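## Task

Take the sticky-note block off the desk and put it on the counter. Fail conditions: any carton from the desk lands on the floor, or the robot falls or is left leaning.

## Robot and tools

ROBOT. A LinearBot: an omnidirectional base with a column about 1.7 m high. A carriage rides the column (lift_m) and holds two identical six-joint arms with two-finger grippers. Arm bases sit about 0.57 m + lift_m above the floor; carriage parts hang roughly 0.15 m lower. A hand reaches 0.78 m from its shoulder but only about 0.38 m below its arm base. The hand is about 0.16 m long, 0.1 m wide (0.14 m open); the wrist camera sticks out 0.11 m from joint 6's axis on one side. Fingertips taper to about 0.005 m thick along the closing direction and 0.02 m across. Parked arm: joints 1-6 = 0, 0.05, 0.05, 1.45, 0, 0; parked, the robot is about 0.85 m wide by 0.65 m long. Cameras: carriage_camera (fixed, forward, tilted about 20 degrees down), left_wrist_camera and right_wrist_camera (looking beyond the fingertips).

FRAMES. All positions in metres. Base frame: origin on the floor below the base centre, x forward, y left, z up. left_hand and right_hand report, in this frame, the point between each hand's pads; quat_wxyz rotates base axes into hand axes (hand z along the fingers, y the opening direction; an upward hand with joints 1, 5, 6 at 0 gives (1, 0, 0, 0)). base_odometry is in the frame the base had at scene start, counts only wheel rotation (slip counts as travel, heading can drift a degree or two), heading in rad, left positive, -3.142 to 3.142.

move. Optional keys base, joints, speeds, min_time_s, cameras. With no action it just reports. base holds exactly one relative offset from the base's last reported position: translate_m (forward +, -2 to 2 m), strafe_m (left +, -2 to 2 m) or rotate_rad (counter-clockwise +, -6.3 to 6.3 rad). joints is one object keyed by joint name, covering both arms, each value an absolute target: lift_m 0 to 1 m; for left_ and right_: joint1_rad -2.617 to 3.054 (yaw about vertical, 0 forward, + left); joint2_rad 0 to 3.141 (shoulder: 0 upper arm back and level, 1.57 vertical, 3.14 forward level); joint3_rad 0 to 3.141 (elbow, 0 folded, 3.14 straight); joint4_rad -1.57 to 1.57 (wrist pitch, + raises tips); joint5_rad -1.57 to 1.57 (wrist yaw, + turns tips RIGHT); joint6_rad -2.094 to 2.094 (roll, + clockwise seen from forearm); gripper_m 0 to 0.093 (pad gap). Tolerances for done: lift 0.004, j1 0.02, j2 0.105, j3 0.06, j4 0.04, j5 0.025, j6 0.02, gripper 0.004. speeds caps this action only: translate_m/strafe_m 0.02-0.5 m/s, rotate_rad 0.05-1.57 rad/s, lift_m 0.08-0.25 m/s (top = default). min_time_s (0.1-8 s) sets a minimum duration for every arm and gripper motion. Unknown keys make the call invalid; out-of-range values get it refused, and after a refusal or a stop, later move/wait/finished_scene calls in the same reply are skipped. Omitted joints may keep pushing toward old targets.

wait: seconds 0 to 10; the scene keeps running, then state and images return. zoom_image: camera plus region [x0, y0, x1, y1] in pixels from the top-left, up to 504 by 504, only of a camera in the latest images. finished_scene: scene = the number of the scene being ended; irreversible, and the goal must hold afterwards without the robot.

RESULTS. pictures lists the cameras in image order (frames may lag state slightly). move is done or the worst status. Statuses: done (base: wheels turned the full amount, slip included); off_target (resting short, maybe still pushing); contact_stop or time_out (target dropped, holding in place; base drives end after 14 s); not_followed (a safety check withheld arm targets, e.g. arm near itself or the other arm; grippers still act). To escape, resend one arm its current readings with joint 1 turned away, then the other arm in a later call. on_its_own lists uncommanded behaviour; held at means the target. motor_effort: percent of max, bracket = peak in last action, errors up to a few points plus half the reading; drive_wheels sign meaningless. A falling lift effort while lowering means a hand or load is resting on something. Joint torques follow joint order, include arm weight, have offsets and noise; joints 1-3 wrap at ±28 N m. Gripper on a hard part at full force reads up to 0.005 m below its width (some read up to 0.002 m above); empty and shut 0.000-0.003; in air up to 0.003 m wider than the real gap. Grip is light just below first-touch reading; at 0.005 m below it (deeper for soft, small or round items) it squeezes at its limit of about 45-70 N per pad. Release with a target well above the reading. MOTOR HOT appears at 75 °C; at 100 °C an OVER-TEMPERATURE FAULT makes that arm and gripper go limp for 30-60 s or more (keys then say limit_stop_at_motor_heat; resend them).

CAUTIONS. Hand readings can be off, usually too high, more at long reach; a level hand sags 7-25 cm with 1 kg. Big arm moves without min_time_s can swing a few cm off line. Arms have no contact stop: blocked arms keep pushing and spring when freed. Base contact stops ignore arms and may fail; back off about 0.2 m (or turn back) to unstick; raising the lift frees a resting carriage. Never reverse under a table edge into the column. Tipping risk rises with high carriage, extended or loaded arms (about 1.5 kg per hand with both forward), pushing and abrupt stops; only images reveal a lean. Don't let arms collide or press on each other, including fingers. Park outstretched arms to avoid overheating. Avoid drops, releasing moving objects, slams, hard pushes, and knocking cartons off the desk; occasional small disturbances may nudge loose items.

Each tool is called after "Request:" by a JSON object that holds its "op" and its "data".

## Session

Request:
{"op": "move", "data": {}}

Scene clock: 0.00 s.
Joint torques (N m): no reading
base_odometry: x=+0.000 y=+0.000 heading=+0.000
base_status: not commanded
joint_positions: lift_m=+0.300 left_joint1_rad=-0.010 left_joint2_rad=+0.044 left_joint3_rad=+0.048 left_joint4_rad=+1.430 left_joint5_rad=-0.008 left_joint6_rad=-0.004 left_gripper_m=+0.09396 right_joint1_rad=-0.011 right_joint2_rad=+0.047 right_joint3_rad=+0.039 right_joint4_rad=+1.421 right_joint5_rad=-0.003 right_joint6_rad=-0.048 right_gripper_m=+0.09396
joint_status: not commanded
motor_effort: lift_m=+29 drive_wheels=-1
left_hand: x=+0.2675 y=+0.3100 z=+1.2842 quat_wxyz=(+0.998, -0.004, +0.069, -0.007) (m; base frame)
right_hand: x=+0.2731 y=-0.3089 z=+1.2813 quat_wxyz=(+0.996, -0.003, +0.079, -0.029) (m; base frame)
pictures: carriage_camera, left_wrist_camera, right_wrist_camera
Images, in order (width x height): carriage_camera 504x504, left_wrist_camera 504x504, right_wrist_camera 504x504.

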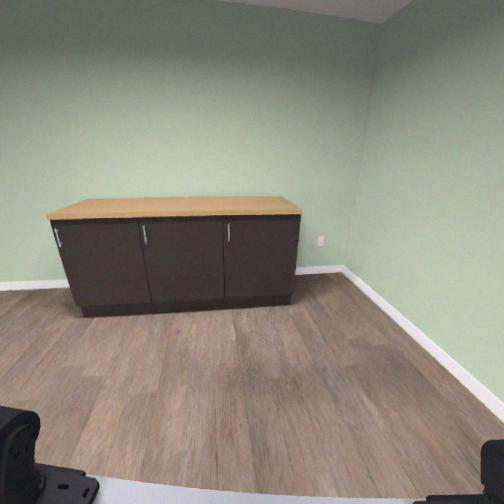

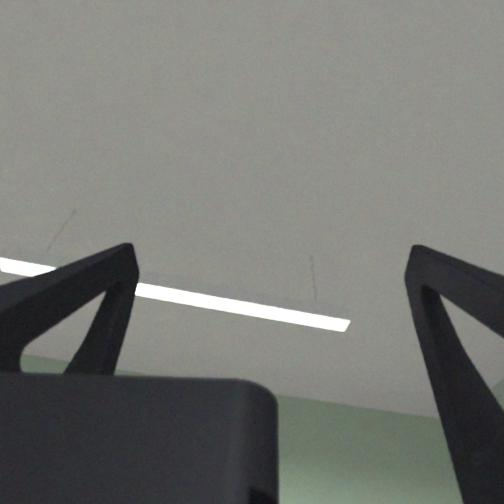

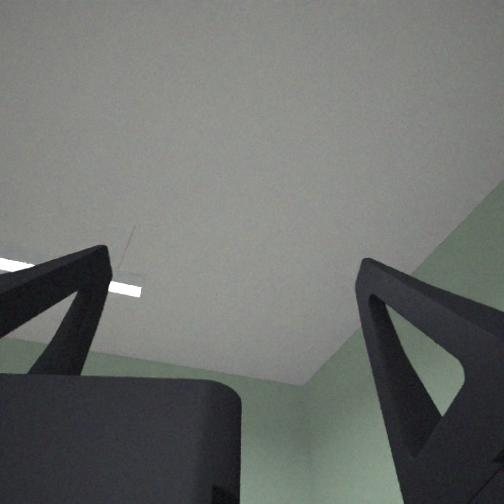

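Request:
{"op": "move", "data": {"base": {"rotate_rad": 1.57}, "cameras": ["carriage_camera"]}}

Request:
{"op": "move", "data": {"base": {"rotate_rad": 1.57}, "cameras": ["carriage_camera"]}}

Scene clock: 17.80 s.
Joint torques (N m): left_arm=[0.61 4.3 6.01 -0.2 -0.11 -0.04] | right_arm=[-0.02 4.23 7.19 -0.04 0 -0.12]
move: done
base_odometry: x=+0.000 y=+0.000 heading=+1.569
base_status: done
joint_positions: lift_m=+0.300 left_joint1_rad=-0.010 left_joint2_rad=+0.044 left_joint3_rad=+0.048 left_joint4_rad=+1.430 left_joint5_rad=-0.008 left_joint6_rad=-0.004 left_gripper_m=+0.09397 right_joint1_rad=-0.011 right_joint2_rad=+0.047 right_joint3_rad=+0.039 right_joint4_rad=+1.420 right_joint5_rad=-0.003 right_joint6_rad=-0.048 right_gripper_m=+0.09397
joint_status: not commanded
motor_effort: lift_m=+30(30) drive_wheels=+6(20)
left_hand: x=+0.2675 y=+0.3100 z=+1.2842 quat_wxyz=(+0.998, -0.004, +0.069, -0.007) (m; base frame)
right_hand: x=+0.2734 y=-0.3089 z=+1.2813 quat_wxyz=(+0.996, -0.003, +0.079, -0.029) (m; base frame)
pictures: carriage_camera
Images, in order (width x height): carriage_camera 504x504.

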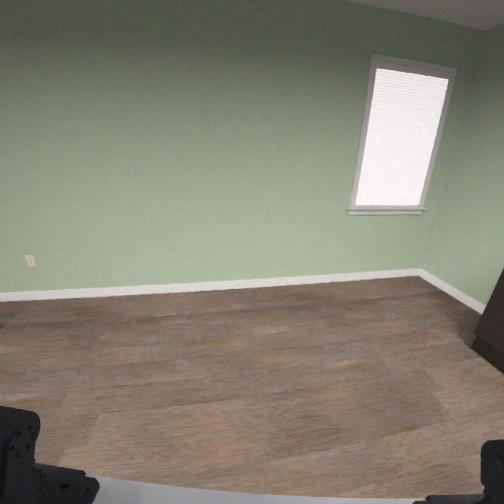

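Scene clock: 20.90 s.
Joint torques (N m): left_arm=[0.66 4.3 6.01 -0.2 -0.11 -0.04] | right_arm=[-0.02 4.21 7.25 -0.04 0.01 -0.12]
move: done
base_odometry: x=+0.000 y=+0.000 heading=+3.139
base_status: done
joint_positions: lift_m=+0.300 left_joint1_rad=-0.010 left_joint2_rad=+0.044 left_joint3_rad=+0.048 left_joint4_rad=+1.429 left_joint5_rad=-0.008 left_joint6_rad=-0.004 left_gripper_m=+0.09398 right_joint1_rad=-0.011 right_joint2_rad=+0.047 right_joint3_rad=+0.039 right_joint4_rad=+1.419 right_joint5_rad=-0.003 right_joint6_rad=-0.048 right_gripper_m=+0.09398
joint_status: not commanded
motor_effort: lift_m=+29(30) drive_wheels=+5(14)
left_hand: x=+0.2676 y=+0.3100 z=+1.2841 quat_wxyz=(+0.998, -0.004, +0.069, -0.007) (m; base frame)
right_hand: x=+0.2734 y=-0.3089 z=+1.2813 quat_wxyz=(+0.996, -0.003, +0.079, -0.029) (m; base frame)
pictures: carriage_camera
Images, in order (width x height): carriage_camera 504x504.

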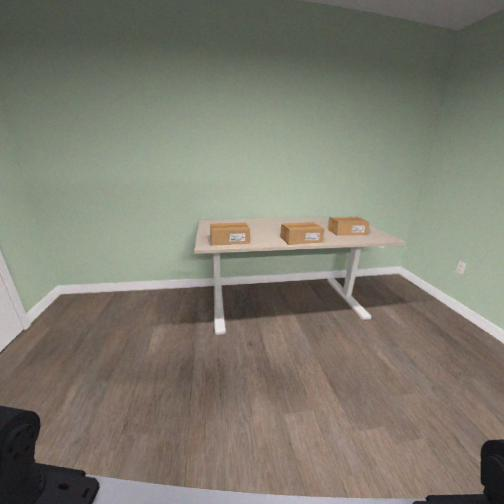

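Request:
{"op": "zoom_image", "data": {"camera": "carriage_camera", "region": [180, 180, 420, 300]}}

Scaled by 2.100 from the camera's 504x504 image, which has a finer 720x720 frame.

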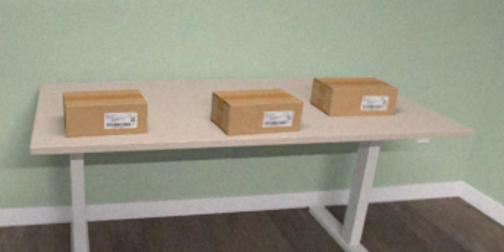

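Request:
{"op": "move", "data": {"base": {"translate_m": 0.6}, "joints": {"lift_m": 0.7}, "cameras": ["carriage_camera"]}}

Request:
{"op": "zoom_image", "data": {"camera": "carriage_camera", "region": [150, 200, 504, 504]}}

Scene clock: 39.70 s.
Joint torques (N m): left_arm=[0.59 4.33 6.05 -0.18 -0.11 -0.03] | right_arm=[0.01 4.27 7.24 -0.03 0.01 -0.12]
move: done
base_odometry: x=-0.600 y=+0.001 heading=+3.140
base_status: done
joint_positions: lift_m=+0.700 left_joint1_rad=-0.010 left_joint2_rad=+0.044 left_joint3_rad=+0.048 left_joint4_rad=+1.427 left_joint5_rad=-0.008 left_joint6_rad=-0.004 left_gripper_m=+0.09398 right_joint1_rad=-0.011 right_joint2_rad=+0.047 right_joint3_rad=+0.039 right_joint4_rad=+1.418 right_joint5_rad=-0.003 right_joint6_rad=-0.048 right_gripper_m=+0.09398
joint_status: all done
motor_effort: lift_m=+31(38) drive_wheels=-10(22)
left_hand: x=+0.2681 y=+0.3100 z=+1.6840 quat_wxyz=(+0.998, -0.004, +0.070, -0.007) (m; base frame)
right_hand: x=+0.2737 y=-0.3089 z=+1.6811 quat_wxyz=(+0.996, -0.003, +0.080, -0.029) (m; base frame)
pictures: carriage_camera
Images, in order (width x height): carriage_camera 504x504.

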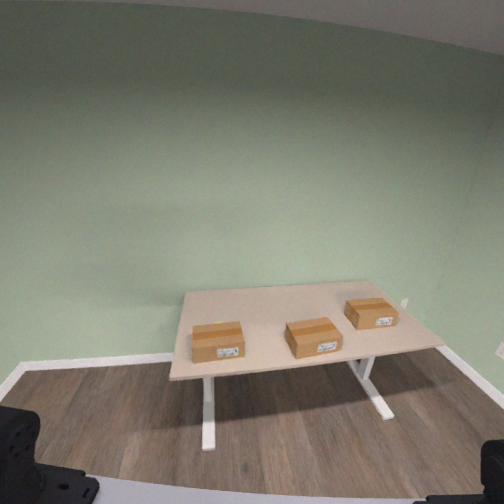

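Scaled by 1.424 from the camera's 504x504 image, which has a finer 720x720 frame.

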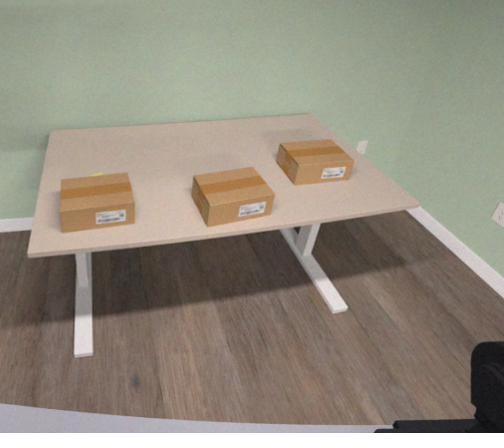

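Request:
{"op": "move", "data": {"joints": {"left_joint2_rad": 1.57, "left_joint3_rad": 1.57, "left_joint4_rad": 0.0}, "min_time_s": 3, "cameras": ["carriage_camera", "left_wrist_camera"]}}

Request:
{"op": "move", "data": {"joints": {"left_joint2_rad": 1.57, "left_joint3_rad": 1.57, "left_joint4_rad": -1.5}, "min_time_s": 2, "cameras": ["left_wrist_camera"]}}

Request:
{"op": "move", "data": {"joints": {"left_joint2_rad": 2.1, "left_joint3_rad": 1.57, "left_joint4_rad": -1.0}, "min_time_s": 2, "cameras": ["left_wrist_camera", "carriage_camera"]}}

Request:
{"op": "move", "data": {"joints": {"left_joint2_rad": 1.0, "left_joint3_rad": 0.7, "left_joint4_rad": -1.2}, "min_time_s": 3, "cameras": ["left_wrist_camera", "carriage_camera"]}}

Scene clock: 67.87 s.
Joint torques (N m): left_arm=[0.61 -7.68 10.91 2.45 -0.12 -0.06] | right_arm=[-0.02 4.19 7.21 -0.03 0.01 -0.12]
move: done
base_odometry: x=-0.600 y=+0.001 heading=+3.140
base_status: not commanded
joint_positions: lift_m=+0.700 left_joint1_rad=-0.010 left_joint2_rad=+1.556 left_joint3_rad=+1.544 left_joint4_rad=+0.022 left_joint5_rad=-0.008 left_joint6_rad=-0.004 left_gripper_m=+0.09398 right_joint1_rad=-0.011 right_joint2_rad=+0.047 right_joint3_rad=+0.039 right_joint4_rad=+1.418 right_joint5_rad=-0.003 right_joint6_rad=-0.048 right_gripper_m=+0.09398
joint_status: all done
motor_effort: lift_m=+31(31) drive_wheels=-10(12)
left_hand: x=+0.7405 y=+0.3053 z=+1.6911 quat_wxyz=(+0.710, -0.001, +0.704, -0.002) (m; base frame)
right_hand: x=+0.2737 y=-0.3089 z=+1.6811 quat_wxyz=(+0.996, -0.003, +0.080, -0.029) (m; base frame)
pictures: carriage_camera, left_wrist_camera
Images, in order (width x height): carriage_camera 504x504, left_wrist_camera 504x504.

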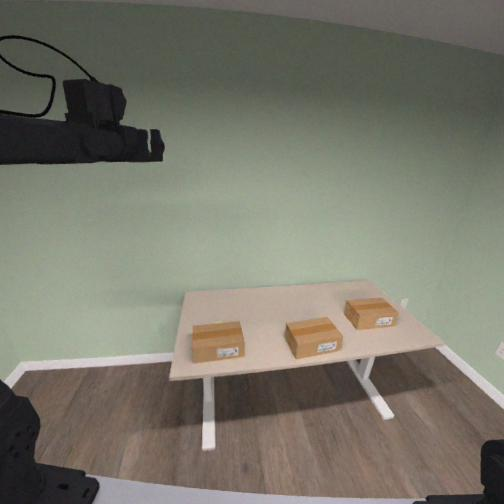

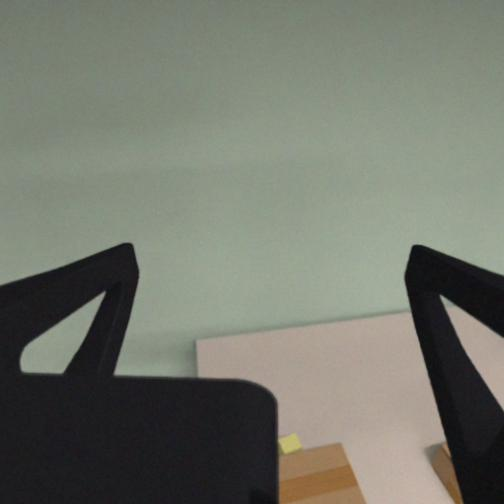

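Scene clock: 70.30 s.
Joint torques (N m): left_arm=[0.59 -6.11 9.42 0.59 -0.13 -0.05] | right_arm=[-0.03 4.27 7.19 -0.03 0 -0.11]
move: done
base_odometry: x=-0.600 y=+0.001 heading=+3.140
base_status: not commanded
joint_positions: lift_m=+0.700 left_joint1_rad=-0.010 left_joint2_rad=+1.556 left_joint3_rad=+1.544 left_joint4_rad=-1.484 left_joint5_rad=-0.008 left_joint6_rad=-0.004 left_gripper_m=+0.09398 right_joint1_rad=-0.011 right_joint2_rad=+0.047 right_joint3_rad=+0.039 right_joint4_rad=+1.418 right_joint5_rad=-0.003 right_joint6_rad=-0.048 right_gripper_m=+0.09398
joint_status: all done
motor_effort: lift_m=+31(31) drive_wheels=-12(12)
left_hand: x=+0.5129 y=+0.3076 z=+1.4436 quat_wxyz=(+0.037, +0.003, +0.999, +0.004) (m; base frame)
right_hand: x=+0.2737 y=-0.3089 z=+1.6811 quat_wxyz=(+0.996, -0.003, +0.080, -0.029) (m; base frame)
pictures: left_wrist_camera
Images, in order (width x height): left_wrist_camera 504x504.

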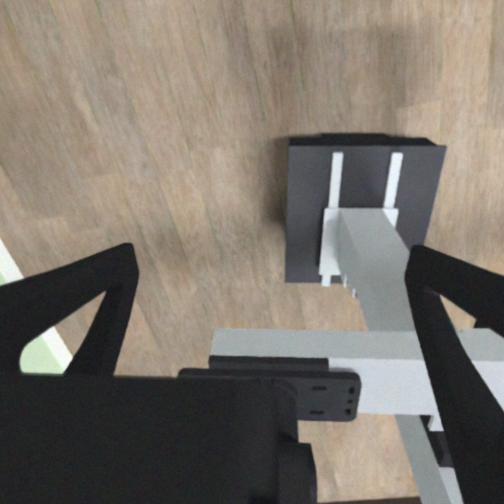

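Scene clock: 72.60 s.
Joint torques (N m): left_arm=[0.59 -11.23 8.79 0.78 -0.12 -0.04] | right_arm=[-0.03 4.23 7.2 -0.02 0 -0.11]
move: done
base_odometry: x=-0.600 y=+0.001 heading=+3.140
base_status: not commanded
joint_positions: lift_m=+0.700 left_joint1_rad=-0.010 left_joint2_rad=+2.082 left_joint3_rad=+1.549 left_joint4_rad=-1.012 left_joint5_rad=-0.008 left_joint6_rad=-0.004 left_gripper_m=+0.09398 right_joint1_rad=-0.011 right_joint2_rad=+0.047 right_joint3_rad=+0.039 right_joint4_rad=+1.418 right_joint5_rad=-0.003 right_joint6_rad=-0.048 right_gripper_m=+0.09398
joint_status: all done
motor_effort: lift_m=+31(31) drive_wheels=-9(12)
left_hand: x=+0.6299 y=+0.3064 z=+1.2796 quat_wxyz=(+0.013, +0.003, +1.000, +0.004) (m; base frame)
right_hand: x=+0.2737 y=-0.3089 z=+1.6811 quat_wxyz=(+0.996, -0.003, +0.080, -0.029) (m; base frame)
pictures: carriage_camera, left_wrist_camera
Images, in order (width x height): carriage_camera 504x504, left_wrist_camera 504x504.

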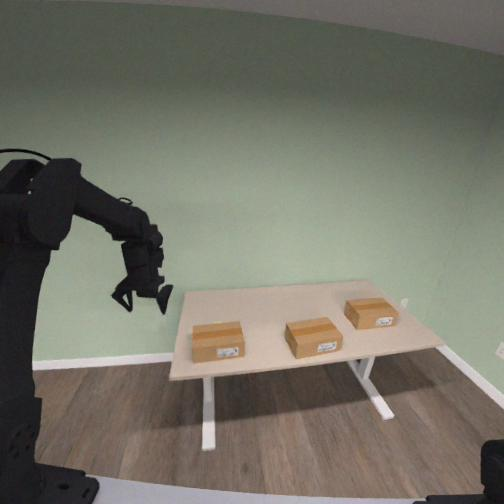

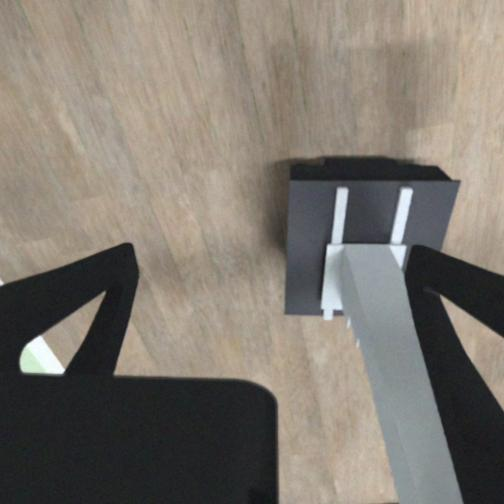

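Scene clock: 75.90 s.
Joint torques (N m): left_arm=[0.64 -2.84 5.61 0.63 -0.11 -0.05] | right_arm=[-0.02 4.26 7.19 -0.03 0.01 -0.12]
move: done
base_odometry: x=-0.600 y=+0.001 heading=+3.140
base_status: not commanded
joint_positions: lift_m=+0.700 left_joint1_rad=-0.010 left_joint2_rad=+1.009 left_joint3_rad=+0.714 left_joint4_rad=-1.186 left_joint5_rad=-0.008 left_joint6_rad=-0.004 left_gripper_m=+0.09398 right_joint1_rad=-0.011 right_joint2_rad=+0.047 right_joint3_rad=+0.039 right_joint4_rad=+1.418 right_joint5_rad=-0.003 right_joint6_rad=-0.048 right_gripper_m=+0.09398
joint_status: all done
motor_effort: lift_m=+31(31) drive_wheels=-11(12)
left_hand: x=+0.3862 y=+0.3088 z=+1.3328 quat_wxyz=(+0.045, +0.003, +0.999, +0.004) (m; base frame)
right_hand: x=+0.2737 y=-0.3089 z=+1.6811 quat_wxyz=(+0.996, -0.003, +0.080, -0.029) (m; base frame)
pictures: carriage_camera, left_wrist_camera
Images, in order (width x height): carriage_camera 504x504, left_wrist_camera 504x504.

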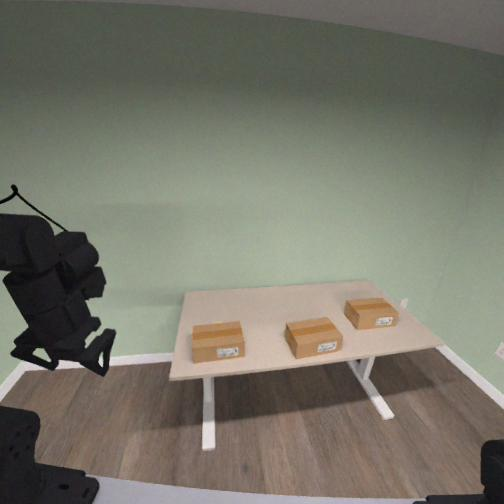

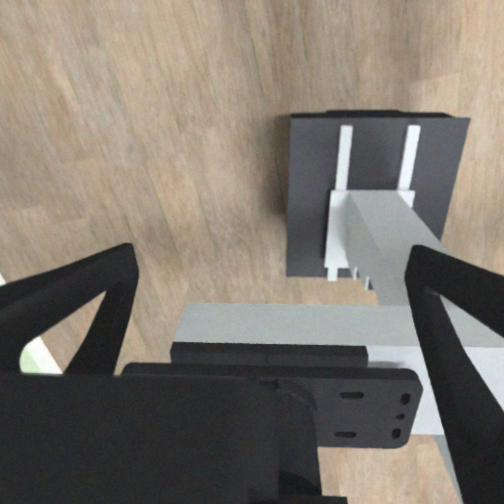

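Request:
{"op": "move", "data": {"base": {"strafe_m": -0.12}, "joints": {"left_joint2_rad": 2.1, "left_joint3_rad": 1.57, "left_joint4_rad": -1.04}, "min_time_s": 2, "cameras": ["carriage_camera"]}}

Request:
{"op": "move", "data": {"base": {"translate_m": 0.55}, "speeds": {"translate_m": 0.25}}}

Scene clock: 140.20 s.
Joint torques (N m): left_arm=[0.76 -11.11 8.8 0.66 -0.13 -0.04] | right_arm=[-0.05 4.27 7.15 -0.03 0.01 -0.11]
move: done
base_odometry: x=-0.600 y=+0.121 heading=+3.140
base_status: done
joint_positions: lift_m=+0.700 left_joint1_rad=-0.012 left_joint2_rad=+2.082 left_joint3_rad=+1.548 left_joint4_rad=-1.050 left_joint5_rad=-0.008 left_joint6_rad=-0.004 left_gripper_m=+0.09398 right_joint1_rad=-0.011 right_joint2_rad=+0.047 right_joint3_rad=+0.039 right_joint4_rad=+1.418 right_joint5_rad=-0.003 right_joint6_rad=-0.048 right_gripper_m=+0.09398
joint_status: all done
motor_effort: lift_m=+31(31) drive_wheels=-2(11)
left_hand: x=+0.6201 y=+0.3058 z=+1.2793 quat_wxyz=(-0.007, +0.004, +1.000, +0.004) (m; base frame)
right_hand: x=+0.2737 y=-0.3089 z=+1.6811 quat_wxyz=(+0.996, -0.003, +0.080, -0.029) (m; base frame)
pictures: carriage_camera
Images, in order (width x height): carriage_camera 504x504.

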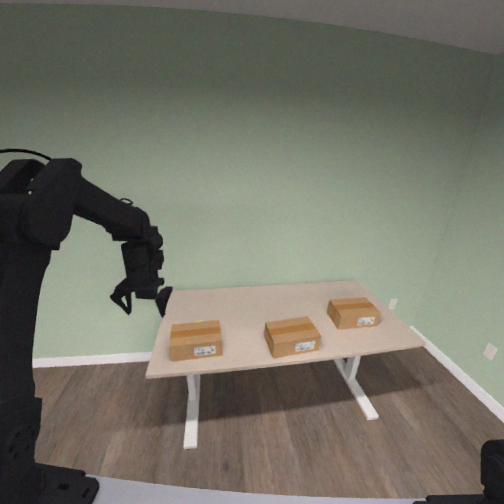

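Scene clock: 143.83 s.
Joint torques (N m): left_arm=[0.7 -11.33 8.8 0.59 -0.12 -0.06] | right_arm=[-0.02 4.22 7.21 -0.02 0.01 -0.12]
move: done
base_odometry: x=-1.150 y=+0.122 heading=+3.140
base_status: done
joint_positions: lift_m=+0.700 left_joint1_rad=-0.012 left_joint2_rad=+2.083 left_joint3_rad=+1.549 left_joint4_rad=-1.044 left_joint5_rad=-0.008 left_joint6_rad=-0.004 left_gripper_m=+0.09398 right_joint1_rad=-0.011 right_joint2_rad=+0.047 right_joint3_rad=+0.039 right_joint4_rad=+1.418 right_joint5_rad=-0.003 right_joint6_rad=-0.048 right_gripper_m=+0.09398
joint_status: not commanded
motor_effort: lift_m=+31(31) drive_wheels=-8(13)
left_hand: x=+0.6216 y=+0.3058 z=+1.2791 quat_wxyz=(-0.004, +0.004, +1.000, +0.004) (m; base frame)
right_hand: x=+0.2737 y=-0.3089 z=+1.6811 quat_wxyz=(+0.996, -0.003, +0.080, -0.029) (m; base frame)
pictures: carriage_camera, left_wrist_camera, right_wrist_camera
Images, in order (width x height): carriage_camera 504x504, left_wrist_camera 504x504, right_wrist_camera 504x504.

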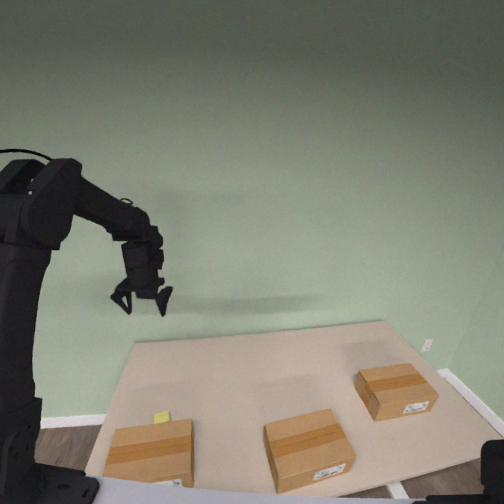

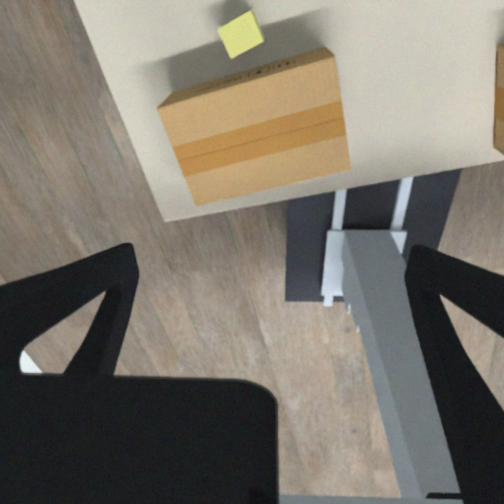

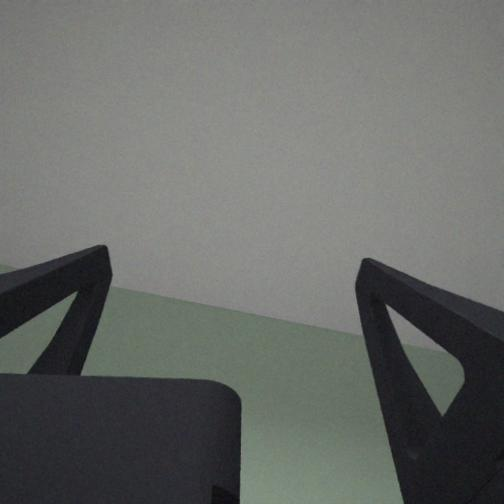

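Request:
{"op": "move", "data": {"joints": {"lift_m": 0.5}, "cameras": ["left_wrist_camera", "carriage_camera"]}}

Request:
{"op": "move", "data": {"base": {"translate_m": -0.1}, "cameras": ["left_wrist_camera"]}}

Request:
{"op": "move", "data": {"base": {"strafe_m": 0.1}, "cameras": ["left_wrist_camera"]}}

Scene clock: 197.00 s.
Joint torques (N m): left_arm=[0.79 -12.27 7.86 0.58 -0.12 -0.05] | right_arm=[-0.05 4.25 7.2 -0.03 0 -0.12]
move: done
base_odometry: x=-1.150 y=+0.122 heading=+3.140
base_status: not commanded
joint_positions: lift_m=+0.500 left_joint1_rad=-0.012 left_joint2_rad=+2.094 left_joint3_rad=+1.558 left_joint4_rad=-1.044 left_joint5_rad=-0.008 left_joint6_rad=-0.004 left_gripper_m=+0.09398 right_joint1_rad=-0.011 right_joint2_rad=+0.047 right_joint3_rad=+0.039 right_joint4_rad=+1.418 right_joint5_rad=-0.003 right_joint6_rad=-0.048 right_gripper_m=+0.09398
joint_status: all done
motor_effort: lift_m=+28(29) drive_wheels=-5(8)
left_hand: x=+0.6237 y=+0.3058 z=+1.0775 quat_wxyz=(-0.004, +0.004, +1.000, +0.004) (m; base frame)
right_hand: x=+0.2737 y=-0.3089 z=+1.4814 quat_wxyz=(+0.996, -0.003, +0.080, -0.029) (m; base frame)
pictures: carriage_camera, left_wrist_camera
Images, in order (width x height): carriage_camera 504x504, left_wrist_camera 504x504.

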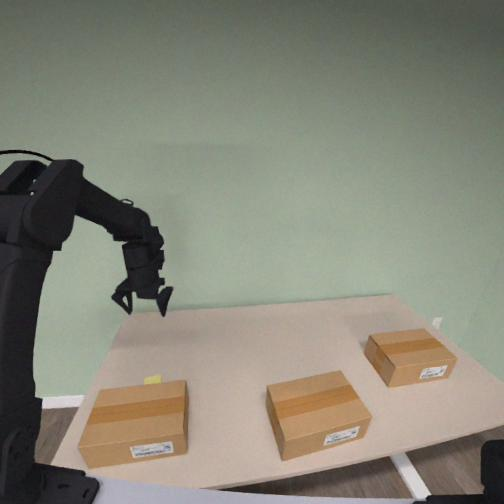

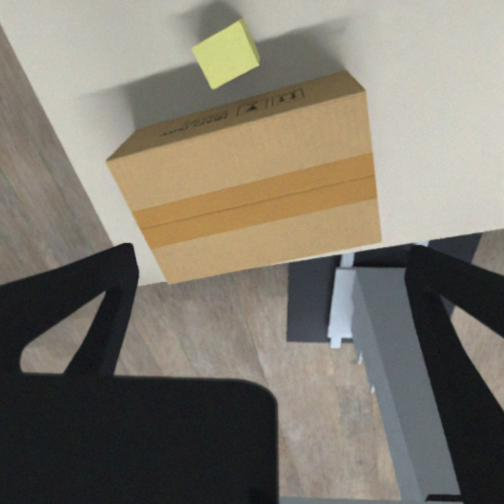

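Scene clock: 198.57 s.
Joint torques (N m): left_arm=[0.83 -12.41 7.79 0.57 -0.11 -0.06] | right_arm=[-0.06 4.25 7.15 -0.07 0.01 -0.11]
move: done
base_odometry: x=-1.050 y=+0.122 heading=+3.140
base_status: done
joint_positions: lift_m=+0.500 left_joint1_rad=-0.012 left_joint2_rad=+2.094 left_joint3_rad=+1.558 left_joint4_rad=-1.042 left_joint5_rad=-0.008 left_joint6_rad=-0.004 left_gripper_m=+0.09398 right_joint1_rad=-0.011 right_joint2_rad=+0.047 right_joint3_rad=+0.039 right_joint4_rad=+1.420 right_joint5_rad=-0.003 right_joint6_rad=-0.048 right_gripper_m=+0.09398
joint_status: not commanded
motor_effort: lift_m=+28(28) drive_wheels=+6(15)
left_hand: x=+0.6242 y=+0.3058 z=+1.0774 quat_wxyz=(-0.003, +0.004, +1.000, +0.004) (m; base frame)
right_hand: x=+0.2732 y=-0.3089 z=+1.4815 quat_wxyz=(+0.996, -0.003, +0.079, -0.029) (m; base frame)
pictures: left_wrist_camera
Images, in order (width x height): left_wrist_camera 504x504.

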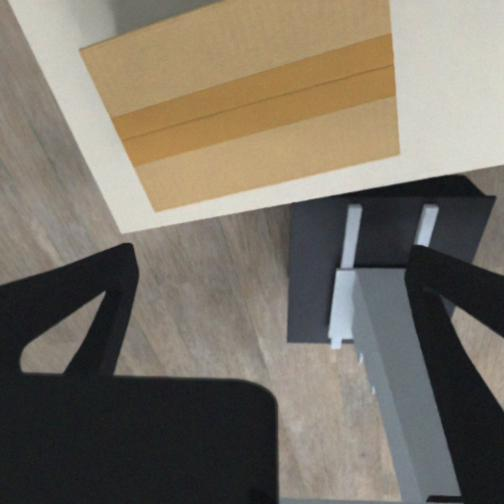

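Scene clock: 200.23 s.
Joint torques (N m): left_arm=[0.4 -12.41 7.84 0.57 -0.12 -0.05] | right_arm=[0.02 4.27 7.19 -0.06 0 -0.11]
move: done
base_odometry: x=-1.051 y=+0.022 heading=+3.140
base_status: done
joint_positions: lift_m=+0.500 left_joint1_rad=-0.008 left_joint2_rad=+2.094 left_joint3_rad=+1.558 left_joint4_rad=-1.041 left_joint5_rad=-0.008 left_joint6_rad=-0.004 left_gripper_m=+0.09398 right_joint1_rad=-0.011 right_joint2_rad=+0.047 right_joint3_rad=+0.039 right_joint4_rad=+1.420 right_joint5_rad=-0.003 right_joint6_rad=-0.048 right_gripper_m=+0.09398
joint_status: not commanded
motor_effort: lift_m=+28(28) drive_wheels=-5(13)
left_hand: x=+0.6244 y=+0.3073 z=+1.0774 quat_wxyz=(-0.003, +0.002, +1.000, +0.004) (m; base frame)
right_hand: x=+0.2732 y=-0.3090 z=+1.4815 quat_wxyz=(+0.996, -0.003, +0.079, -0.029) (m; base frame)
pictures: left_wrist_camera
Images, in order (width x height): left_wrist_camera 504x504.

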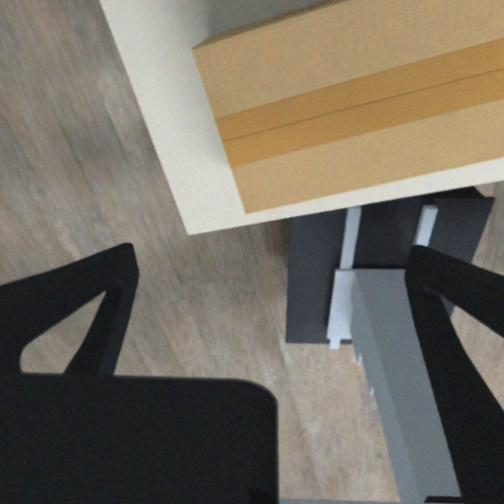

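Request:
{"op": "move", "data": {"base": {"strafe_m": -0.06}, "cameras": []}}

Request:
{"op": "move", "data": {"base": {"translate_m": 0.1}, "cameras": ["left_wrist_camera", "carriage_camera"]}}

Request:
{"op": "zoom_image", "data": {"camera": "left_wrist_camera", "region": [150, 0, 402, 252]}}

Scene clock: 251.13 s.
Joint torques (N m): left_arm=[0.59 -12.6 7.94 0.56 -0.13 -0.05] | right_arm=[-0.03 4.26 7.19 -0.07 0.01 -0.12]
move: done
base_odometry: x=-1.050 y=+0.082 heading=+3.140
base_status: done
joint_positions: lift_m=+0.500 left_joint1_rad=-0.012 left_joint2_rad=+2.094 left_joint3_rad=+1.558 left_joint4_rad=-1.041 left_joint5_rad=-0.008 left_joint6_rad=-0.004 left_gripper_m=+0.09398 right_joint1_rad=-0.011 right_joint2_rad=+0.047 right_joint3_rad=+0.039 right_joint4_rad=+1.420 right_joint5_rad=-0.003 right_joint6_rad=-0.048 right_gripper_m=+0.09398
joint_status: not commanded
motor_effort: lift_m=+28(28) drive_wheels=-6(14)
left_hand: x=+0.6244 y=+0.3058 z=+1.0774 quat_wxyz=(-0.003, +0.004, +1.000, +0.004) (m; base frame)
right_hand: x=+0.2732 y=-0.3089 z=+1.4815 quat_wxyz=(+0.996, -0.003, +0.079, -0.029) (m; base frame)
pictures: none
No camera images: "cameras" was empty.

Scene clock: 252.70 s.
Joint torques (N m): left_arm=[0.76 -12.45 7.9 0.56 -0.12 -0.05] | right_arm=[-0.05 4.23 7.24 -0.04 0 -0.11]
move: done
base_odometry: x=-1.150 y=+0.081 heading=+3.141
base_status: done
joint_positions: lift_m=+0.500 left_joint1_rad=-0.012 left_joint2_rad=+2.094 left_joint3_rad=+1.558 left_joint4_rad=-1.040 left_joint5_rad=-0.008 left_joint6_rad=-0.004 left_gripper_m=+0.09398 right_joint1_rad=-0.011 right_joint2_rad=+0.047 right_joint3_rad=+0.039 right_joint4_rad=+1.419 right_joint5_rad=-0.003 right_joint6_rad=-0.048 right_gripper_m=+0.09398
joint_status: not commanded
motor_effort: lift_m=+28(28) drive_wheels=-8(16)
left_hand: x=+0.6245 y=+0.3058 z=+1.0774 quat_wxyz=(-0.003, +0.004, +1.000, +0.004) (m; base frame)
right_hand: x=+0.2736 y=-0.3089 z=+1.4814 quat_wxyz=(+0.996, -0.003, +0.080, -0.029) (m; base frame)
pictures: carriage_camera, left_wrist_camera
Images, in order (width x height): carriage_camera 504x504, left_wrist_camera 504x504.

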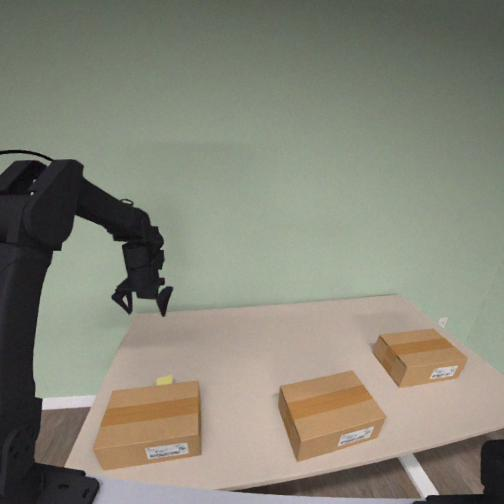

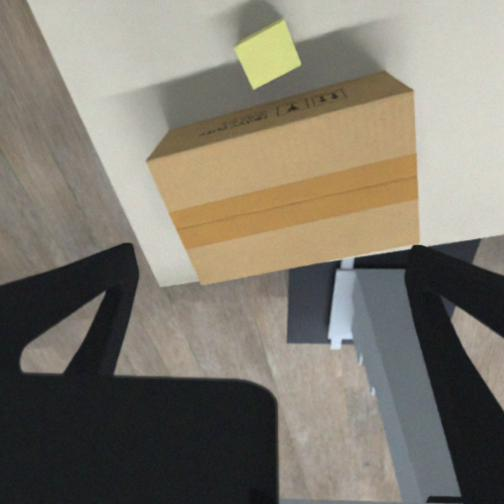

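Scaled by 2.000 from the camera's 504x504 image, which has a finer 720x720 frame.

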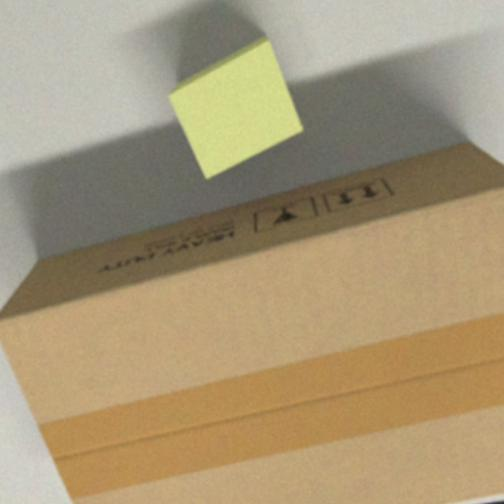

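Request:
{"op": "move", "data": {"joints": {"lift_m": 0.6, "left_joint2_rad": 2.85, "left_joint3_rad": 1.86, "left_joint4_rad": -0.583, "left_joint6_rad": -0.436}, "min_time_s": 3, "cameras": ["left_wrist_camera", "carriage_camera"]}}

Scene clock: 282.20 s.
Joint torques (N m): left_arm=[0.68 -14.31 7.09 0.69 -0.16 -0.14] | right_arm=[-0.03 4.26 7.16 -0.03 0 -0.12]
move: done
base_odometry: x=-1.150 y=+0.081 heading=+3.141
base_status: not commanded
joint_positions: lift_m=+0.600 left_joint1_rad=-0.012 left_joint2_rad=+2.827 left_joint3_rad=+1.842 left_joint4_rad=-0.595 left_joint5_rad=-0.008 left_joint6_rad=-0.427 left_gripper_m=+0.09398 right_joint1_rad=-0.011 right_joint2_rad=+0.047 right_joint3_rad=+0.039 right_joint4_rad=+1.419 right_joint5_rad=-0.003 right_joint6_rad=-0.048 right_gripper_m=+0.09398
joint_status: all done
motor_effort: lift_m=+30(37) drive_wheels=-7(9)
left_hand: x=+0.6867 y=+0.3051 z=+0.9327 quat_wxyz=(-0.004, -0.206, +0.979, +0.005) (m; base frame)
right_hand: x=+0.2736 y=-0.3089 z=+1.5812 quat_wxyz=(+0.996, -0.003, +0.080, -0.029) (m; base frame)
pictures: carriage_camera, left_wrist_camera
Images, in order (width x height): carriage_camera 504x504, left_wrist_camera 504x504.

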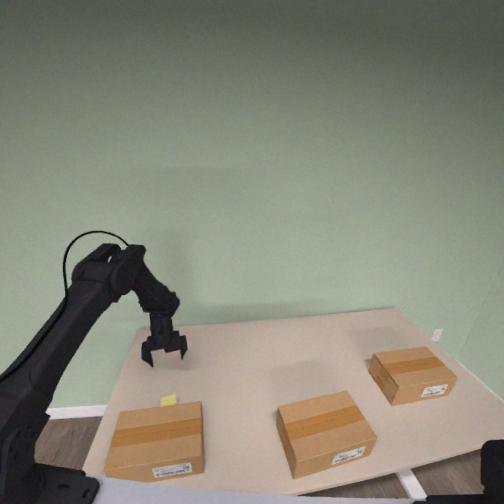

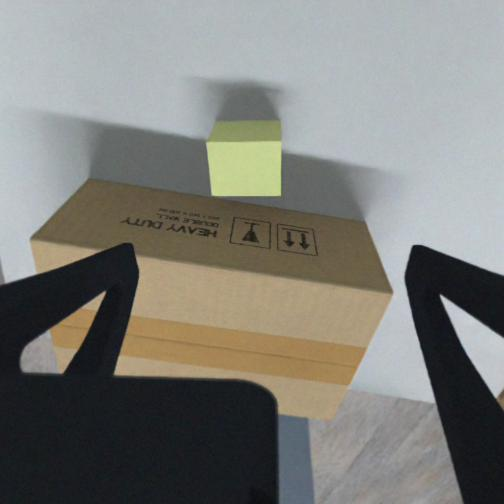

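Request:
{"op": "zoom_image", "data": {"camera": "left_wrist_camera", "region": [170, 90, 330, 250]}}

Scaled by 3.150 from the camera's 504x504 image, which has a finer 720x720 frame.

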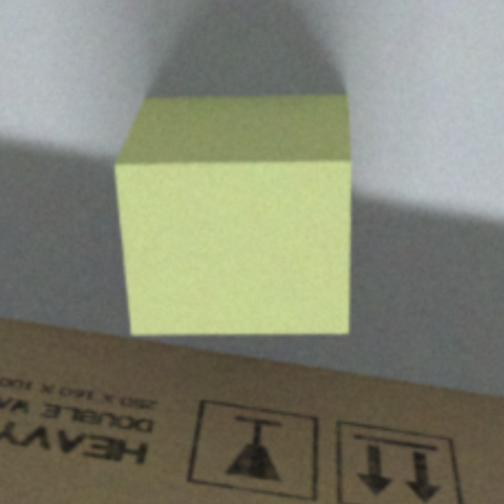

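Request:
{"op": "move", "data": {"joints": {"lift_m": 0.5}, "cameras": ["left_wrist_camera", "carriage_camera"]}}

Request:
{"op": "zoom_image", "data": {"camera": "left_wrist_camera", "region": [100, 100, 450, 450]}}

Scene clock: 327.30 s.
Joint torques (N m): left_arm=[0.7 -15.91 6.24 0.56 -0.15 -0.14] | right_arm=[-0.03 4.23 7.17 -0.03 0.01 -0.12]
move: done
base_odometry: x=-1.150 y=+0.081 heading=+3.141
base_status: not commanded
joint_positions: lift_m=+0.500 left_joint1_rad=-0.012 left_joint2_rad=+2.844 left_joint3_rad=+1.849 left_joint4_rad=-0.586 left_joint5_rad=-0.008 left_joint6_rad=-0.428 left_gripper_m=+0.09398 right_joint1_rad=-0.011 right_joint2_rad=+0.047 right_joint3_rad=+0.039 right_joint4_rad=+1.419 right_joint5_rad=-0.003 right_joint6_rad=-0.048 right_gripper_m=+0.09398
joint_status: all done
motor_effort: lift_m=+28(29) drive_wheels=+5(8)
left_hand: x=+0.6863 y=+0.3051 z=+0.8269 quat_wxyz=(-0.004, -0.206, +0.978, +0.005) (m; base frame)
right_hand: x=+0.2736 y=-0.3089 z=+1.4814 quat_wxyz=(+0.996, -0.003, +0.080, -0.029) (m; base frame)
pictures: carriage_camera, left_wrist_camera
Images, in order (width x height): carriage_camera 504x504, left_wrist_camera 504x504.

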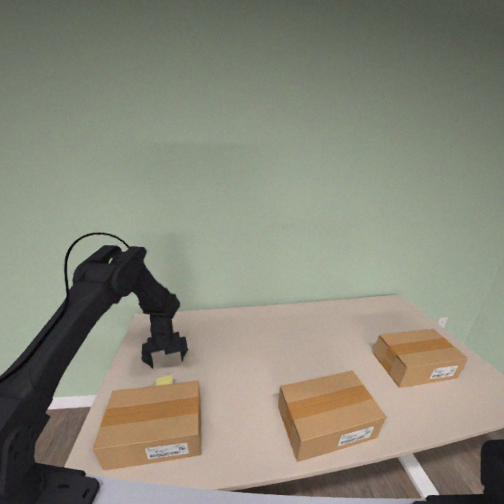

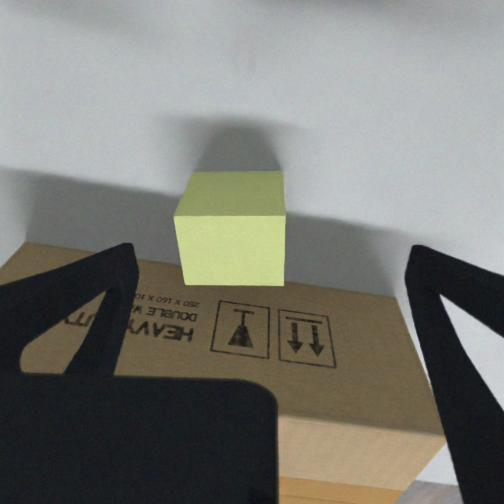

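Scaled by 1.440 from the camera's 504x504 image, which has a finer 720x720 frame.

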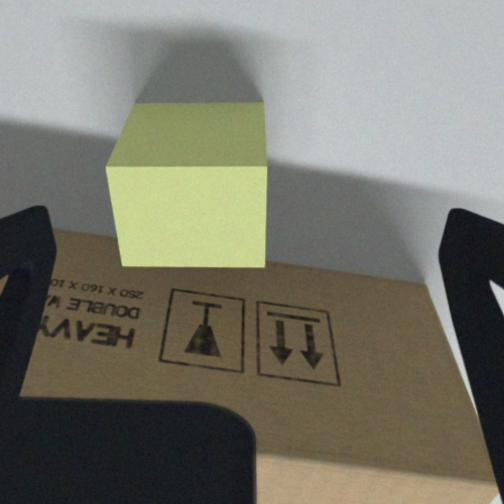

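Request:
{"op": "move", "data": {"base": {"translate_m": -0.033}, "cameras": []}}

Request:
{"op": "move", "data": {"joints": {"lift_m": 0.46}, "cameras": ["left_wrist_camera"]}}

Request:
{"op": "zoom_image", "data": {"camera": "left_wrist_camera", "region": [100, 100, 450, 450]}}

Scene clock: 349.13 s.
Joint torques (N m): left_arm=[0.66 -15.97 6.31 0.56 -0.18 -0.14] | right_arm=[-0.02 4.26 7.23 -0.07 0 -0.13]
move: done
base_odometry: x=-1.117 y=+0.081 heading=+3.141
base_status: done
joint_positions: lift_m=+0.500 left_joint1_rad=-0.011 left_joint2_rad=+2.844 left_joint3_rad=+1.849 left_joint4_rad=-0.585 left_joint5_rad=-0.008 left_joint6_rad=-0.428 left_gripper_m=+0.09398 right_joint1_rad=-0.011 right_joint2_rad=+0.047 right_joint3_rad=+0.039 right_joint4_rad=+1.422 right_joint5_rad=-0.003 right_joint6_rad=-0.048 right_gripper_m=+0.09398
joint_status: not commanded
motor_effort: lift_m=+28(28) drive_wheels=-1(13)
left_hand: x=+0.6866 y=+0.3052 z=+0.8269 quat_wxyz=(-0.004, -0.207, +0.978, +0.005) (m; base frame)
right_hand: x=+0.2729 y=-0.3089 z=+1.4815 quat_wxyz=(+0.996, -0.003, +0.078, -0.029) (m; base frame)
pictures: none
No camera images: "cameras" was empty.

Scene clock: 349.83 s.
Joint torques (N m): left_arm=[0.72 -16.35 6.2 0.53 -0.16 -0.14] | right_arm=[0.01 4.29 7.21 -0.06 0 -0.11]
move: done
base_odometry: x=-1.117 y=+0.081 heading=+3.141
base_status: not commanded
joint_positions: lift_m=+0.460 left_joint1_rad=-0.011 left_joint2_rad=+2.847 left_joint3_rad=+1.851 left_joint4_rad=-0.583 left_joint5_rad=-0.008 left_joint6_rad=-0.428 left_gripper_m=+0.09398 right_joint1_rad=-0.011 right_joint2_rad=+0.046 right_joint3_rad=+0.039 right_joint4_rad=+1.422 right_joint5_rad=-0.003 right_joint6_rad=-0.048 right_gripper_m=+0.09398
joint_status: all done
motor_effort: lift_m=+28(29) drive_wheels=-3(3)
left_hand: x=+0.6867 y=+0.3052 z=+0.7857 quat_wxyz=(-0.003, -0.207, +0.978, +0.005) (m; base frame)
right_hand: x=+0.2729 y=-0.3089 z=+1.4414 quat_wxyz=(+0.996, -0.003, +0.078, -0.029) (m; base frame)
pictures: left_wrist_camera
Images, in order (width x height): left_wrist_camera 504x504.

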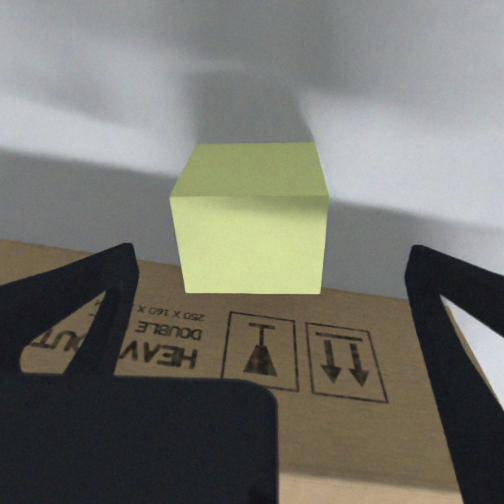

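Scaled by 1.440 from the camera's 504x504 image, which has a finer 720x720 frame.

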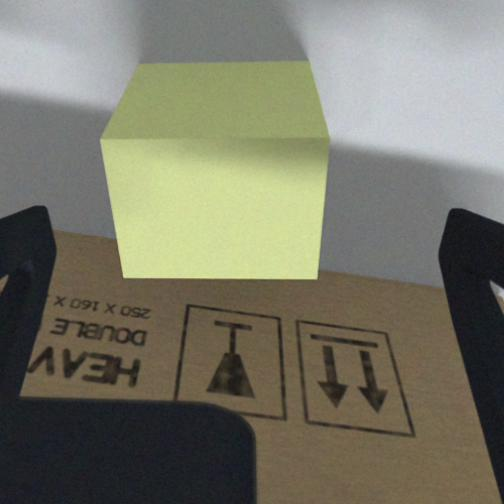

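Request:
{"op": "move", "data": {"base": {"translate_m": -0.011}, "cameras": []}}

Request:
{"op": "move", "data": {"joints": {"lift_m": 0.425}, "speeds": {"lift_m": 0.08}, "cameras": ["left_wrist_camera"]}}

Scene clock: 364.33 s.
Joint torques (N m): left_arm=[0.66 -16.29 6.13 0.52 -0.16 -0.15] | right_arm=[-0.03 4.29 7.24 -0.06 0 -0.13]
move: done
base_odometry: x=-1.106 y=+0.082 heading=+3.140
base_status: done
joint_positions: lift_m=+0.460 left_joint1_rad=-0.011 left_joint2_rad=+2.847 left_joint3_rad=+1.851 left_joint4_rad=-0.583 left_joint5_rad=-0.008 left_joint6_rad=-0.428 left_gripper_m=+0.09398 right_joint1_rad=-0.011 right_joint2_rad=+0.046 right_joint3_rad=+0.039 right_joint4_rad=+1.422 right_joint5_rad=-0.003 right_joint6_rad=-0.048 right_gripper_m=+0.09398
joint_status: not commanded
motor_effort: lift_m=+28(28) drive_wheels=+2(11)
left_hand: x=+0.6867 y=+0.3052 z=+0.7857 quat_wxyz=(-0.003, -0.207, +0.978, +0.005) (m; base frame)
right_hand: x=+0.2729 y=-0.3089 z=+1.4414 quat_wxyz=(+0.996, -0.003, +0.078, -0.029) (m; base frame)
pictures: none
No camera images: "cameras" was empty.

Scene clock: 365.17 s.
Joint torques (N m): left_arm=[0.7 -16.4 6.06 0.54 -0.16 -0.14] | right_arm=[-0.05 4.3 7.2 -0.06 0 -0.11]
move: done
base_odometry: x=-1.106 y=+0.082 heading=+3.140
base_status: not commanded
joint_positions: lift_m=+0.425 left_joint1_rad=-0.011 left_joint2_rad=+2.847 left_joint3_rad=+1.852 left_joint4_rad=-0.582 left_joint5_rad=-0.008 left_joint6_rad=-0.428 left_gripper_m=+0.09398 right_joint1_rad=-0.011 right_joint2_rad=+0.046 right_joint3_rad=+0.039 right_joint4_rad=+1.422 right_joint5_rad=-0.003 right_joint6_rad=-0.048 right_gripper_m=+0.09398
joint_status: all done
motor_effort: lift_m=+28(28) drive_wheels=+2(7)
left_hand: x=+0.6876 y=+0.3052 z=+0.7510 quat_wxyz=(-0.002, -0.207, +0.978, +0.004) (m; base frame)
right_hand: x=+0.2729 y=-0.3089 z=+1.4065 quat_wxyz=(+0.996, -0.003, +0.078, -0.029) (m; base frame)
pictures: left_wrist_camera
Images, in order (width x height): left_wrist_camera 504x504.

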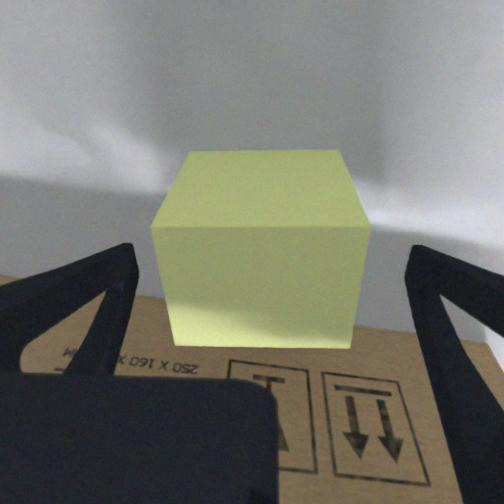

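Request:
{"op": "move", "data": {"joints": {"left_gripper_m": 0.06}, "min_time_s": 1.5, "cameras": ["left_wrist_camera"]}}

Request:
{"op": "move", "data": {"joints": {"left_gripper_m": 0.045}, "min_time_s": 2, "cameras": ["left_wrist_camera"]}}

Scene clock: 371.07 s.
Joint torques (N m): left_arm=[0.72 -16.29 6.01 0.53 -0.15 -0.14] | right_arm=[-0.06 4.29 7.24 -0.08 0.01 -0.12]
move: done
base_odometry: x=-1.106 y=+0.082 heading=+3.140
base_status: not commanded
joint_positions: lift_m=+0.425 left_joint1_rad=-0.011 left_joint2_rad=+2.847 left_joint3_rad=+1.852 left_joint4_rad=-0.582 left_joint5_rad=-0.008 left_joint6_rad=-0.428 left_gripper_m=+0.06008 right_joint1_rad=-0.011 right_joint2_rad=+0.046 right_joint3_rad=+0.039 right_joint4_rad=+1.422 right_joint5_rad=-0.003 right_joint6_rad=-0.048 right_gripper_m=+0.09398
joint_status: all done
motor_effort: lift_m=+28(28) drive_wheels=+3(5)
left_hand: x=+0.6876 y=+0.3052 z=+0.7510 quat_wxyz=(-0.002, -0.207, +0.978, +0.004) (m; base frame)
right_hand: x=+0.2729 y=-0.3089 z=+1.4065 quat_wxyz=(+0.996, -0.003, +0.078, -0.029) (m; base frame)
pictures: left_wrist_camera
Images, in order (width x height): left_wrist_camera 504x504.

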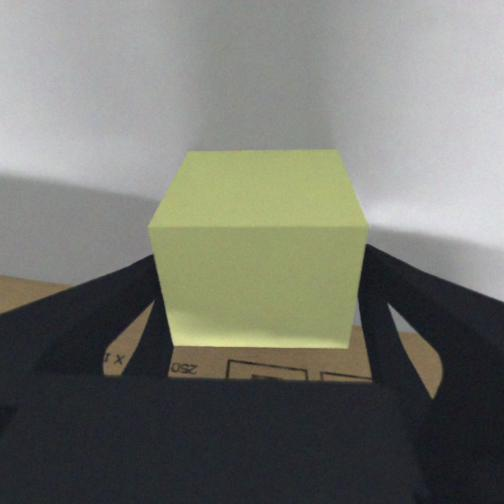

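Scene clock: 373.33 s.
Joint torques (N m): left_arm=[0.72 -16.29 6.01 0.52 -0.16 -0.14] | right_arm=[-0.05 4.29 7.24 -0.07 0 -0.11]
move: off_target
base_odometry: x=-1.106 y=+0.082 heading=+3.140
base_status: not commanded
joint_positions: lift_m=+0.425 left_joint1_rad=-0.011 left_joint2_rad=+2.847 left_joint3_rad=+1.852 left_joint4_rad=-0.582 left_joint5_rad=-0.008 left_joint6_rad=-0.428 left_gripper_m=+0.05108 right_joint1_rad=-0.011 right_joint2_rad=+0.046 right_joint3_rad=+0.039 right_joint4_rad=+1.422 right_joint5_rad=-0.003 right_joint6_rad=-0.048 right_gripper_m=+0.09398
joint_status: left_gripper_m off_target (ended at +0.05109, target +0.04500)
motor_effort: lift_m=+28(28) drive_wheels=+2(4)
left_hand: x=+0.6876 y=+0.3052 z=+0.7510 quat_wxyz=(-0.002, -0.207, +0.978, +0.004) (m; base frame)
right_hand: x=+0.2729 y=-0.3089 z=+1.4065 quat_wxyz=(+0.996, -0.003, +0.078, -0.029) (m; base frame)
pictures: left_wrist_camera
Images, in order (width x height): left_wrist_camera 504x504.

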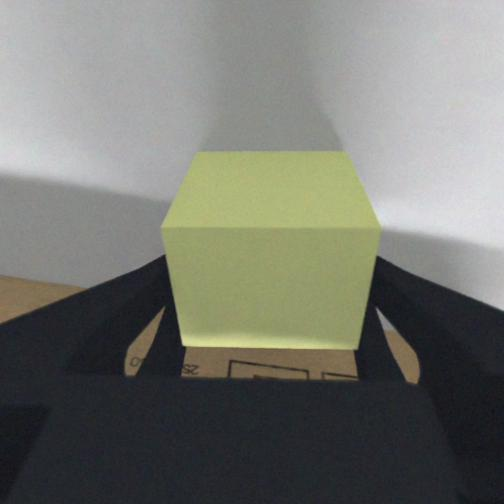

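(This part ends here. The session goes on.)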